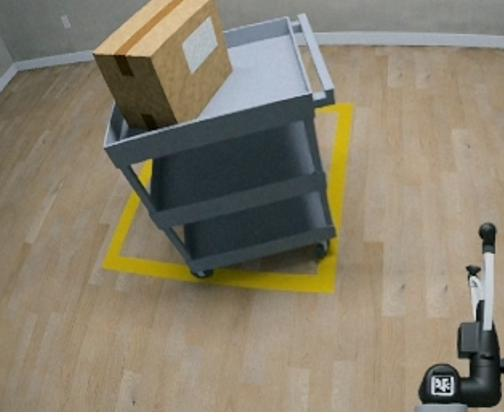

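move(
  blocking=false,
  r1={"base":{"strafe_m":1.04},"joints":{"arm_m":0.0,"gripper_m":-0.02,"lift_m":0.69}},
)

wait(
  seconds=2.5,
)

wait(
  seconds=6,
)

wait(
  seconds=2,
)

wait(
  seconds=0.3,
  cameras=["r1_head_camera","r1_head_left_camera","r1_wrist_camera"],
)

Scene clock: 703.77 s.
move: r1 moving
r1.base_odometry: x=-0.436 y=+0.499 heading=-0.230
r1.turned_by_wheels: +0.000
r1.turned_by_imu: +0.000
r1.base_tilt: forward=-1.6 right=+1.3
r1.lidar_m: 0.98 0.93 1.04 1.79 0.36 0.25 0.25 0.26 0.36 0.93 1.11 1.50
r1.base_status: strafe_m moving
r1.joint_positions: lift_m=+0.680 arm_m=+0.008 wrist_yaw_rad=+0.002 wrist_pitch_rad=+0.000 wrist_roll_rad=+1.571 gripper_m=+0.106
r1.joint_status: lift_m moving; arm_m moving; gripper_m moving
r1.measured_speeds: translate_m=-0.001 strafe_m=+0.141 rotate_rad=+0.004 lift_m=+0.079 arm_m=-0.089 wrist_yaw_rad=-0.005 wrist_pitch_rad=+0.000 wrist_roll_rad=+0.000
r1.motor_effort: lift_m=+26(26) arm_m=-6(8) wheel_0=-10(10) wheel_1=+9(10) wheel_2=+1(1)
r1.servo_current: wrist_yaw_rad=33(65) wrist_pitch_rad=46(46) wrist_roll_rad=59(59) gripper_m=91(91)
r1.hand_pose: x=+0.4680 y=-0.0867 z=+0.8587 quat_wxyz=(+0.707, +0.707, +0.001, +0.001) (m; r1's base frame)
r1.wrist_depth_mm: - - - - - 1708 1205 / - - - - - 1756 1205 / - - - - - 1756 1229 / - - - - - 1756 1229 / - - - - - 1808 1255 / - - - - 212 1464 1229 / - - - 142 - 1756 1281
r2: as last shown
r2.base_tilt: forward=-0.7 right=+0.0
r2.lidar_m: 0.69 3.64 3.83 4.73 4.09 1.56 1.14 1.08 1.12 1.29 1.24 1.04
r2.servo_current: wrist_yaw_rad=85(91) wrist_pitch_rad=46(46) wrist_roll_rad=39(52) gripper_m=91(98)
r2.wrist_depth_mm: - - 238 164 248 252 256 / - - 238 165 248 254 257 / - - 240 165 250 256 258 / - - 241 166 251 256 262 / - - 244 167 252 257 263 / - - 186 167 180 260 263 / - - 245 - 255 262 266
pictures: none

Scene clock: 706.27 s.
earlier move: r1 moving
r1.base_odometry: x=-0.274 y=+1.190 heading=-0.230
r1.turned_by_wheels: +0.000
r1.turned_by_imu: +0.004
r1.base_tilt: forward=-1.6 right=+1.3
r1.lidar_m: 0.72 2.59 3.05 1.14 1.09 4.08 0.25 0.29 0.39 1.00 1.83 0.89
r1.base_status: strafe_m moving
r1.joint_positions: lift_m=+0.689 arm_m=+0.000 wrist_yaw_rad=+0.002 wrist_pitch_rad=+0.000 wrist_roll_rad=+1.571 gripper_m=-0.019
r1.joint_status: all done
r1.measured_speeds: translate_m=+0.000 strafe_m=+0.300 rotate_rad=-0.001 lift_m=+0.000 arm_m=+0.000 wrist_yaw_rad=+0.000 wrist_pitch_rad=+0.000 wrist_roll_rad=+0.000
r1.motor_effort: lift_m=+25(26) arm_m=-5(8) wheel_0=-5(11) wheel_1=+4(11) wheel_2=+1(2)
r1.servo_current: wrist_yaw_rad=52(65) wrist_pitch_rad=39(52) wrist_roll_rad=46(65) gripper_m=52(130)
r1.hand_pose: x=+0.4596 y=-0.0867 z=+0.8677 quat_wxyz=(+0.707, +0.707, +0.001, +0.001) (m; r1's base frame)
r1.wrist_depth_mm: - - - - - 1808 1255 / - - - 723 - 723 1229 / - - - 647 - - 946 / - - - 627 - - - / - - 699 585 - - - / - - 585 199 180 - - / - - 180 179 145 - -
r2.base_odometry: x=-2.510 y=-1.914 heading=-1.311
r2.turned_by_wheels: +0.000
r2.turned_by_imu: +0.000
r2.base_tilt: forward=-0.6 right=+0.1
r2.lidar_m: 0.71 3.63 3.83 4.71 4.09 1.58 1.12 1.08 1.14 1.31 1.24 1.05
r2.base_status: not commanded
r2.joint_positions: lift_m=+0.900 arm_m=+0.300 wrist_yaw_rad=+0.445 wrist_pitch_rad=+0.002 wrist_roll_rad=+0.000 gripper_m=-0.024
r2.joint_status: not commanded
r2.measured_speeds: all 0
r2.motor_effort: lift_m=+20(20) arm_m=-7(8) wheel_0=+5(6) wheel_1=-1(2) wheel_2=+13(13)
r2.servo_current: wrist_yaw_rad=78(98) wrist_pitch_rad=39(52) wrist_roll_rad=52(59) gripper_m=98(98)
r2.hand_pose: x=+0.7691 y=+0.0452 z=+1.0776 quat_wxyz=(+0.975, +0.000, +0.001, +0.221) (m; r2's base frame)
r2.wrist_depth_mm: - - 238 164 247 251 256 / - - 238 164 249 254 257 / - - 241 165 249 254 259 / - - 241 167 251 256 262 / - - 243 167 253 258 263 / - - 186 167 181 259 264 / - - 246 - 256 262 266
wait: 2.50 s; no rest
pictures: none

Scene clock: 708.07 s.
earlier move: r1 done
r1.base_odometry: x=-0.207 y=+1.477 heading=-0.230
r1.turned_by_wheels: +0.000
r1.turned_by_imu: +0.002
r1.base_tilt: forward=-1.6 right=+1.3
r1.lidar_m: 0.71 2.58 2.74 1.22 0.83 3.68 0.87 0.34 0.37 1.03 2.15 0.75
r1.base_status: done
r1.joint_positions: lift_m=+0.689 arm_m=+0.000 wrist_yaw_rad=+0.002 wrist_pitch_rad=+0.000 wrist_roll_rad=+1.571 gripper_m=-0.019
r1.joint_status: all done
r1.measured_speeds: all 0
r1.motor_effort: lift_m=+25(26) arm_m=-5(8) wheel_0=+0(11) wheel_1=+0(11) wheel_2=+1(2)
r1.servo_current: wrist_yaw_rad=78(78) wrist_pitch_rad=46(52) wrist_roll_rad=65(65) gripper_m=59(130)
r1.hand_pose: x=+0.4596 y=-0.0867 z=+0.8677 quat_wxyz=(+0.707, +0.707, +0.001, +0.001) (m; r1's base frame)
r1.wrist_depth_mm: - - - 597 - - - / - - 603 549 - - - / - - 609 512 - - - / - - 627 580 504 496 - / - - - - - 1756 1255 / - - - 199 - 1863 1255 / - - 180 180 154 1464 1255
r2.base_odometry: x=-2.510 y=-1.914 heading=-1.311
r2.turned_by_wheels: +0.000
r2.turned_by_imu: +0.000
r2.base_tilt: forward=-0.7 right=+0.1
r2.lidar_m: 0.70 3.65 3.83 4.73 4.11 1.54 1.14 1.07 1.13 1.30 1.23 1.07
r2.base_status: not commanded
r2.joint_positions: lift_m=+0.900 arm_m=+0.300 wrist_yaw_rad=+0.445 wrist_pitch_rad=+0.002 wrist_roll_rad=+0.000 gripper_m=-0.024
r2.joint_status: not commanded
r2.measured_speeds: all 0
r2.motor_effort: lift_m=+20(20) arm_m=-7(8) wheel_0=+5(6) wheel_1=-1(2) wheel_2=+13(13)
r2.servo_current: wrist_yaw_rad=78(98) wrist_pitch_rad=39(52) wrist_roll_rad=59(59) gripper_m=98(98)
r2.hand_pose: x=+0.7691 y=+0.0452 z=+1.0776 quat_wxyz=(+0.975, +0.000, +0.001, +0.221) (m; r2's base frame)
r2.wrist_depth_mm: - - 237 164 248 252 256 / - - 239 165 248 253 257 / - - 240 165 250 255 259 / - - 241 166 250 255 260 / - - 243 167 254 257 263 / - - 187 167 181 260 264 / - - 245 - 255 263 266
wait: 1.80 of 6 s (r1 has come to rest)
pictures: none

Scene clock: 710.07 s.
r1.base_odometry: x=-0.207 y=+1.477 heading=-0.230
r1.turned_by_wheels: +0.000
r1.turned_by_imu: +0.000
r1.base_tilt: forward=-1.6 right=+1.3
r1.lidar_m: 0.72 2.59 2.75 1.24 0.82 3.71 0.87 0.34 0.37 1.05 2.14 0.75
r1.base_status: done
r1.joint_positions: lift_m=+0.689 arm_m=+0.000 wrist_yaw_rad=+0.002 wrist_pitch_rad=+0.000 wrist_roll_rad=+1.571 gripper_m=-0.019
r1.joint_status: all done
r1.measured_speeds: all 0
r1.motor_effort: lift_m=+25(26) arm_m=-5(8) wheel_0=+0(11) wheel_1=-1(11) wheel_2=+1(2)
r1.servo_current: wrist_yaw_rad=46(78) wrist_pitch_rad=33(52) wrist_roll_rad=39(65) gripper_m=52(130)
r1.hand_pose: x=+0.4596 y=-0.0867 z=+0.8677 quat_wxyz=(+0.707, +0.707, +0.001, +0.001) (m; r1's base frame)
r1.wrist_depth_mm: - - - 591 - - - / - - 603 554 - - - / - - 615 517 - - - / - - 621 574 500 500 - / - - - - - 1808 1182 / - - - 198 - 1808 1308 / - - 179 180 155 1499 1308
r2.base_odometry: x=-2.510 y=-1.914 heading=-1.311
r2.turned_by_wheels: +0.000
r2.turned_by_imu: +0.000
r2.base_tilt: forward=-0.6 right=+0.1
r2.lidar_m: 0.72 3.64 3.81 4.74 4.09 1.59 1.14 1.07 1.12 1.29 1.23 1.03
r2.base_status: not commanded
r2.joint_positions: lift_m=+0.900 arm_m=+0.300 wrist_yaw_rad=+0.445 wrist_pitch_rad=+0.002 wrist_roll_rad=+0.000 gripper_m=-0.024
r2.joint_status: not commanded
r2.measured_speeds: all 0
r2.motor_effort: lift_m=+20(20) arm_m=-7(8) wheel_0=+5(6) wheel_1=-1(2) wheel_2=+13(13)
r2.servo_current: wrist_yaw_rad=85(98) wrist_pitch_rad=39(52) wrist_roll_rad=59(59) gripper_m=91(98)
r2.hand_pose: x=+0.7691 y=+0.0452 z=+1.0776 quat_wxyz=(+0.975, +0.000, +0.001, +0.221) (m; r2's base frame)
r2.wrist_depth_mm: - - 237 164 247 251 255 / - - 238 164 248 254 258 / - - 239 165 250 254 259 / - - 242 166 250 256 259 / - - 244 167 253 257 263 / - - 186 168 180 259 264 / - - 245 - 255 262 266
wait: 2.00 s; at rest by 0.27 s
pictures: none

Scene clock: 710.37 s.
r1.base_odometry: x=-0.207 y=+1.477 heading=-0.230
r1.turned_by_wheels: +0.000
r1.turned_by_imu: +0.000
r1.base_tilt: forward=-1.6 right=+1.3
r1.lidar_m: 0.71 2.60 2.73 1.26 0.83 3.71 0.86 0.34 0.37 1.03 2.14 0.76
r1.base_status: done
r1.joint_positions: lift_m=+0.689 arm_m=+0.000 wrist_yaw_rad=+0.002 wrist_pitch_rad=+0.000 wrist_roll_rad=+1.571 gripper_m=-0.019
r1.joint_status: all done
r1.measured_speeds: all 0
r1.motor_effort: lift_m=+25(26) arm_m=-5(8) wheel_0=+0(11) wheel_1=-1(11) wheel_2=+1(2)
r1.servo_current: wrist_yaw_rad=46(78) wrist_pitch_rad=46(52) wrist_roll_rad=39(65) gripper_m=46(130)
r1.hand_pose: x=+0.4596 y=-0.0867 z=+0.8677 quat_wxyz=(+0.707, +0.707, +0.001, +0.001) (m; r1's base frame)
r1.wrist_depth_mm: - - - 585 - - - / - - 603 549 - - - / - - 609 521 - - - / - - 627 580 500 500 - / - - - - - 1863 1205 / - - - 198 - 1863 1255 / - - 179 179 154 1499 1281
r2.base_odometry: x=-2.510 y=-1.914 heading=-1.311
r2.turned_by_wheels: +0.000
r2.turned_by_imu: +0.000
r2.base_tilt: forward=-0.7 right=+0.0
r2.lidar_m: 0.69 3.64 3.82 4.69 4.10 1.55 1.14 1.07 1.13 1.30 1.25 1.06
r2.base_status: not commanded
r2.joint_positions: lift_m=+0.900 arm_m=+0.300 wrist_yaw_rad=+0.445 wrist_pitch_rad=+0.002 wrist_roll_rad=+0.000 gripper_m=-0.024
r2.joint_status: not commanded
r2.measured_speeds: all 0
r2.motor_effort: lift_m=+20(20) arm_m=-7(8) wheel_0=+5(6) wheel_1=-2(2) wheel_2=+13(13)
r2.servo_current: wrist_yaw_rad=85(98) wrist_pitch_rad=39(52) wrist_roll_rad=39(59) gripper_m=91(98)
r2.hand_pose: x=+0.7691 y=+0.0452 z=+1.0776 quat_wxyz=(+0.975, +0.000, +0.001, +0.221) (m; r2's base frame)
r2.wrist_depth_mm: - - 238 164 247 253 256 / - - 239 165 249 254 257 / - - 240 166 251 255 258 / - - 242 166 251 256 260 / - - 243 167 253 258 262 / - - 186 168 180 259 264 / - - 244 - 256 262 265
wait: 0.30 s; at rest by 0.27 s
pictures: r1_head_camera, r1_head_left_camera, r1_wrist_camera
Images, in order (width x height): r1_head_camera 420x560, r1_head_left_camera 420x672, r1_wrist_camera 616x392.

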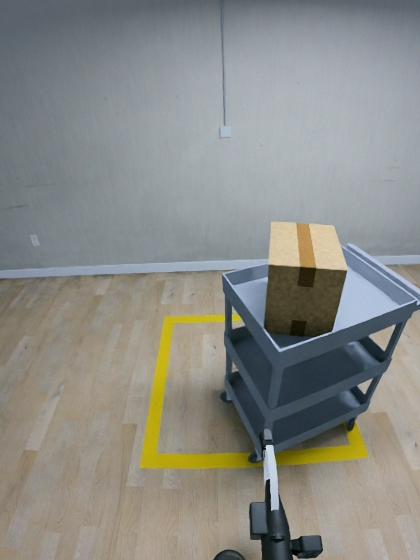

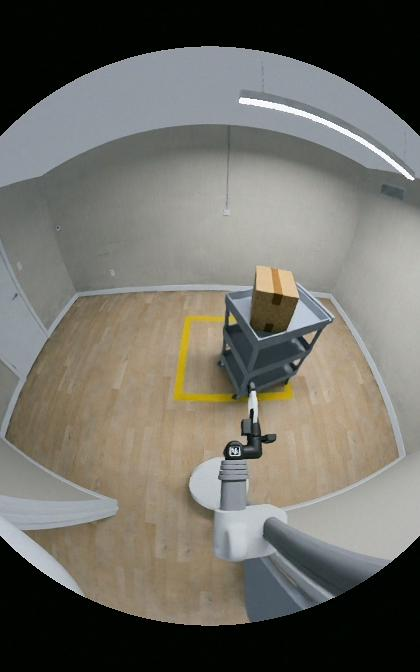

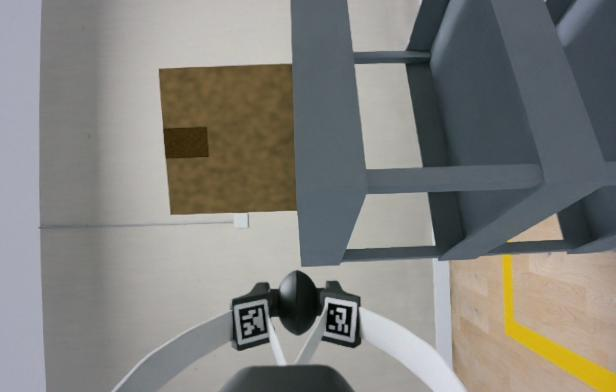

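move(
  blocking=false,
  r1={"base":{"strafe_m":-0.18},"joints":{"lift_m":0.665,"arm_m":0.15}},
)

wait(
  seconds=3,
)

move(
  blocking=false,
  r1={"base":{"translate_m":0.32},"pace":"slow"},
)

wait(
  seconds=6,
)

wait(
  seconds=0.3,
  cameras=["r1_head_camera","r1_head_left_camera","r1_wrist_camera"],
)

Scene clock: 722.50 s.
move: r1 moving
r1.base_odometry: x=-0.215 y=+1.442 heading=-0.230
r1.turned_by_wheels: +0.000
r1.turned_by_imu: +0.000
r1.base_tilt: forward=-1.6 right=+1.2
r1.lidar_m: 0.71 2.59 2.78 1.23 0.86 3.76 0.66 0.33 0.40 1.01 2.09 0.75
r1.base_status: strafe_m moving
r1.joint_positions: lift_m=+0.666 arm_m=+0.051 wrist_yaw_rad=+0.002 wrist_pitch_rad=+0.000 wrist_roll_rad=+1.571 gripper_m=-0.019
r1.joint_status: lift_m moving; arm_m moving
r1.measured_speeds: translate_m=+0.000 strafe_m=-0.140 rotate_rad=-0.001 lift_m=-0.027 arm_m=+0.195 wrist_yaw_rad=+0.000 wrist_pitch_rad=+0.000 wrist_roll_rad=+0.000
r1.motor_effort: lift_m=+13(24) arm_m=+8(8) wheel_0=+7(10) wheel_1=-7(9) wheel_2=+0(1)
r1.servo_current: wrist_yaw_rad=39(65) wrist_pitch_rad=46(46) wrist_roll_rad=46(59) gripper_m=52(52)
r1.hand_pose: x=+0.5101 y=-0.0867 z=+0.8446 quat_wxyz=(+0.707, +0.707, +0.001, +0.001) (m; r1's base frame)
r1.wrist_depth_mm: - - - 559 - - - / - - 559 517 - - - / - - 574 480 - - - / - - 585 455 459 455 - / - - - 559 - - - / - - - 198 - 1808 1229 / - - 180 180 154 1537 1229
r2: as last shown
r2.lidar_m: 0.68 3.66 3.82 4.73 4.08 1.56 1.13 1.07 1.13 1.30 1.24 1.03
r2.motor_effort: lift_m=+20(20) arm_m=-8(8) wheel_0=+5(6) wheel_1=-2(2) wheel_2=+13(13)
r2.servo_current: wrist_yaw_rad=91(98) wrist_pitch_rad=46(46) wrist_roll_rad=52(52) gripper_m=91(98)
r2.wrist_depth_mm: - - 238 164 247 252 255 / - - 239 164 248 254 258 / - - 240 165 250 254 259 / - - 242 167 251 257 260 / - - 243 167 252 256 262 / - - 186 167 180 259 264 / - - 245 - 255 262 266
pictures: none

Scene clock: 723.87 s.
earlier move: r1 done
r1.base_odometry: x=-0.248 y=+1.302 heading=-0.230
r1.turned_by_wheels: +0.000
r1.turned_by_imu: -0.001
r1.base_tilt: forward=-1.6 right=+1.3
r1.lidar_m: 0.71 2.59 2.96 1.22 0.99 3.94 0.26 0.26 0.40 1.03 1.95 0.84
r1.base_status: done
r1.joint_positions: lift_m=+0.666 arm_m=+0.150 wrist_yaw_rad=+0.002 wrist_pitch_rad=+0.000 wrist_roll_rad=+1.571 gripper_m=-0.019
r1.joint_status: all done
r1.measured_speeds: all 0
r1.motor_effort: lift_m=+13(24) arm_m=+5(8) wheel_0=+2(12) wheel_1=-1(10) wheel_2=+0(2)
r1.servo_current: wrist_yaw_rad=46(65) wrist_pitch_rad=46(46) wrist_roll_rad=39(59) gripper_m=52(65)
r1.hand_pose: x=+0.6094 y=-0.0867 z=+0.8437 quat_wxyz=(+0.707, +0.707, +0.001, +0.001) (m; r1's base frame)
r1.wrist_depth_mm: - - - 473 - 750 - / - - - 445 - - - / - - - 415 - - - / - 445 449 397 - - - / - 462 459 375 - - - / - 469 466 199 - - - / - 480 180 183 162 347 353
r2.base_odometry: x=-2.510 y=-1.914 heading=-1.311
r2.turned_by_wheels: +0.000
r2.turned_by_imu: +0.000
r2.base_tilt: forward=-0.7 right=+0.1
r2.lidar_m: 0.70 3.65 3.83 4.72 4.11 1.55 1.13 1.07 1.13 1.32 1.24 1.02
r2.base_status: not commanded
r2.joint_positions: lift_m=+0.900 arm_m=+0.300 wrist_yaw_rad=+0.445 wrist_pitch_rad=+0.002 wrist_roll_rad=+0.000 gripper_m=-0.024
r2.joint_status: not commanded
r2.measured_speeds: all 0
r2.motor_effort: lift_m=+20(20) arm_m=-8(8) wheel_0=+5(6) wheel_1=-1(2) wheel_2=+13(13)
r2.servo_current: wrist_yaw_rad=65(98) wrist_pitch_rad=39(52) wrist_roll_rad=39(59) gripper_m=98(98)
r2.hand_pose: x=+0.7691 y=+0.0452 z=+1.0776 quat_wxyz=(+0.975, +0.000, +0.001, +0.221) (m; r2's base frame)
r2.wrist_depth_mm: - - 237 164 246 251 255 / - - 238 164 248 253 256 / - - 240 165 251 255 258 / - - 241 166 252 256 259 / - - 243 167 252 258 264 / - - 186 168 180 259 264 / - - 246 - 256 262 266
wait: 1.37 of 3 s (r1 has come to rest)
pictures: none

Scene clock: 724.37 s.
move: r1 moving
r1.base_odometry: x=-0.236 y=+1.299 heading=-0.230
r1.turned_by_wheels: +0.000
r1.turned_by_imu: +0.000
r1.base_tilt: forward=-1.6 right=+1.3
r1.lidar_m: 0.69 2.57 2.97 1.25 1.00 3.91 0.26 0.27 0.39 1.07 1.97 0.82
r1.base_status: translate_m moving
r1.joint_positions: lift_m=+0.666 arm_m=+0.150 wrist_yaw_rad=+0.002 wrist_pitch_rad=+0.000 wrist_roll_rad=+1.571 gripper_m=-0.019
r1.joint_status: not commanded
r1.measured_speeds: translate_m=+0.049 strafe_m=+0.000 rotate_rad=+0.003 lift_m=+0.000 arm_m=+0.000 wrist_yaw_rad=+0.000 wrist_pitch_rad=+0.000 wrist_roll_rad=+0.000
r1.motor_effort: lift_m=+12(13) arm_m=+5(5) wheel_0=+6(6) wheel_1=+3(6) wheel_2=-5(6)
r1.servo_current: wrist_yaw_rad=33(65) wrist_pitch_rad=46(46) wrist_roll_rad=46(65) gripper_m=52(52)
r1.hand_pose: x=+0.6094 y=-0.0867 z=+0.8437 quat_wxyz=(+0.707, +0.707, +0.001, +0.001) (m; r1's base frame)
r1.wrist_depth_mm: - - - 455 - 741 - / - - - 436 - - - / - - - 407 - - - / - 436 436 384 - - - / - 445 445 364 - - - / - 459 455 198 - - - / - 466 180 183 171 334 342
r2: as last shown
r2.base_tilt: forward=-0.6 right=+0.0
r2.lidar_m: 0.70 3.66 3.84 4.72 4.09 1.54 1.12 1.08 1.15 1.27 1.24 1.05
r2.motor_effort: lift_m=+20(20) arm_m=-7(8) wheel_0=+5(6) wheel_1=-2(2) wheel_2=+13(13)
r2.servo_current: wrist_yaw_rad=85(91) wrist_pitch_rad=39(46) wrist_roll_rad=46(59) gripper_m=98(98)
r2.wrist_depth_mm: - - 238 164 247 252 255 / - - 238 164 249 253 257 / - - 240 165 251 254 258 / - - 242 167 251 256 260 / - - 243 167 253 257 263 / - - 186 167 180 259 263 / - - 244 - 255 262 266
pictures: none

Scene clock: 728.37 s.
earlier move: r1 done
r1.base_odometry: x=+0.064 y=+1.229 heading=-0.230
r1.turned_by_wheels: +0.000
r1.turned_by_imu: -0.001
r1.base_tilt: forward=-1.6 right=+1.3
r1.lidar_m: 0.55 2.25 2.94 2.58 1.14 3.96 0.56 0.58 0.85 1.87 1.91 0.66
r1.base_status: done
r1.joint_positions: lift_m=+0.666 arm_m=+0.150 wrist_yaw_rad=-0.003 wrist_pitch_rad=+0.000 wrist_roll_rad=+1.571 gripper_m=-0.019
r1.joint_status: not commanded
r1.measured_speeds: all 0
r1.motor_effort: lift_m=+12(13) arm_m=+5(5) wheel_0=+2(9) wheel_1=+2(7) wheel_2=-4(13)
r1.servo_current: wrist_yaw_rad=52(65) wrist_pitch_rad=33(52) wrist_roll_rad=65(72) gripper_m=46(65)
r1.hand_pose: x=+0.6089 y=-0.0884 z=+0.8437 quat_wxyz=(+0.707, +0.707, -0.001, -0.001) (m; r1's base frame)
r1.wrist_depth_mm: - - - 349 - 634 - / - - - 317 - - - / - - - 290 289 - - / 307 309 312 266 270 - - / 310 314 314 249 248 - - / 314 315 315 198 180 - - / 315 315 184 183 178 - -
r2.base_odometry: x=-2.510 y=-1.914 heading=-1.311
r2.turned_by_wheels: +0.000
r2.turned_by_imu: +0.001
r2.base_tilt: forward=-0.6 right=+0.0
r2.lidar_m: 0.72 3.64 3.79 4.73 4.08 1.56 1.14 1.09 1.14 1.30 1.23 1.05
r2.base_status: not commanded
r2.joint_positions: lift_m=+0.900 arm_m=+0.300 wrist_yaw_rad=+0.445 wrist_pitch_rad=+0.002 wrist_roll_rad=+0.000 gripper_m=-0.024
r2.joint_status: not commanded
r2.measured_speeds: all 0
r2.motor_effort: lift_m=+20(20) arm_m=-7(8) wheel_0=+6(6) wheel_1=-1(2) wheel_2=+13(13)
r2.servo_current: wrist_yaw_rad=85(104) wrist_pitch_rad=39(46) wrist_roll_rad=33(59) gripper_m=91(104)
r2.hand_pose: x=+0.7691 y=+0.0452 z=+1.0776 quat_wxyz=(+0.975, +0.000, +0.001, +0.221) (m; r2's base frame)
r2.wrist_depth_mm: - - 237 164 248 252 255 / - - 239 165 249 254 257 / - - 240 165 250 254 259 / - - 241 167 251 256 262 / - - 243 167 252 257 263 / - - 186 168 181 258 264 / - - 245 - 255 262 265
wait: 4.00 of 6 s (r1 has come to rest)
pictures: none

Scene clock: 728.67 s.
r1.base_odometry: x=+0.064 y=+1.229 heading=-0.230
r1.turned_by_wheels: +0.000
r1.turned_by_imu: +0.000
r1.base_tilt: forward=-1.6 right=+1.3
r1.lidar_m: 0.54 2.26 2.95 2.55 1.14 3.94 0.57 0.59 0.82 1.87 1.95 0.66
r1.base_status: done
r1.joint_positions: lift_m=+0.666 arm_m=+0.150 wrist_yaw_rad=-0.003 wrist_pitch_rad=+0.000 wrist_roll_rad=+1.571 gripper_m=-0.019
r1.joint_status: not commanded
r1.measured_speeds: all 0
r1.motor_effort: lift_m=+13(13) arm_m=+5(5) wheel_0=+1(9) wheel_1=+2(7) wheel_2=-4(13)
r1.servo_current: wrist_yaw_rad=52(65) wrist_pitch_rad=39(52) wrist_roll_rad=46(72) gripper_m=46(65)
r1.hand_pose: x=+0.6089 y=-0.0884 z=+0.8437 quat_wxyz=(+0.707, +0.707, -0.001, -0.001) (m; r1's base frame)
r1.wrist_depth_mm: - - - 347 - 640 - / - - - 317 - - - / - - - 290 289 - - / 309 310 312 268 268 - - / 312 312 312 250 248 - - / 312 314 315 198 180 - - / 317 317 183 184 178 - -
r2.base_odometry: x=-2.510 y=-1.914 heading=-1.311
r2.turned_by_wheels: +0.000
r2.turned_by_imu: +0.000
r2.base_tilt: forward=-0.6 right=+0.0
r2.lidar_m: 0.69 3.65 3.82 4.73 4.08 1.54 1.13 1.08 1.15 1.30 1.24 1.04
r2.base_status: not commanded
r2.joint_positions: lift_m=+0.900 arm_m=+0.300 wrist_yaw_rad=+0.445 wrist_pitch_rad=+0.002 wrist_roll_rad=+0.000 gripper_m=-0.024
r2.joint_status: not commanded
r2.measured_speeds: all 0
r2.motor_effort: lift_m=+20(20) arm_m=-7(8) wheel_0=+6(6) wheel_1=-2(2) wheel_2=+13(13)
r2.servo_current: wrist_yaw_rad=78(104) wrist_pitch_rad=33(46) wrist_roll_rad=52(59) gripper_m=91(104)
r2.hand_pose: x=+0.7691 y=+0.0452 z=+1.0776 quat_wxyz=(+0.975, +0.000, +0.001, +0.221) (m; r2's base frame)
r2.wrist_depth_mm: - - 238 165 248 251 256 / - - 238 164 250 254 258 / - - 240 165 250 255 259 / - - 241 166 252 256 260 / - - 244 167 253 259 263 / - - 186 167 181 260 263 / - - 244 - 256 262 265
wait: 0.30 s; at rest by 0.27 s
pictures: r1_head_camera, r1_head_left_camera, r1_wrist_camera
Images, in order (width x height): r1_head_camera 420x560, r1_head_left_camera 420x672, r1_wrist_camera 616x392.

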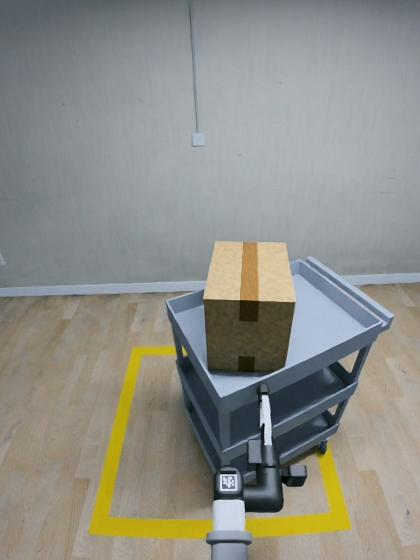

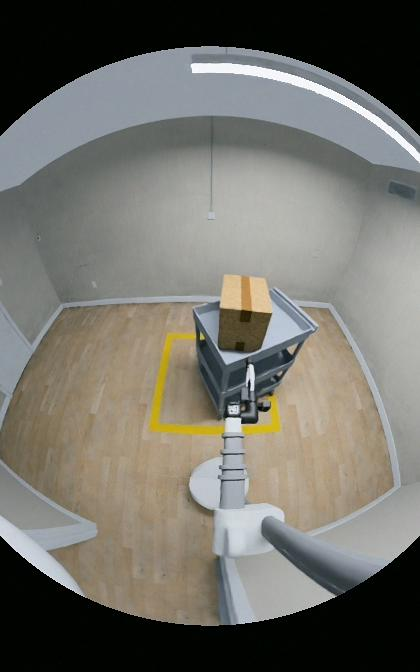

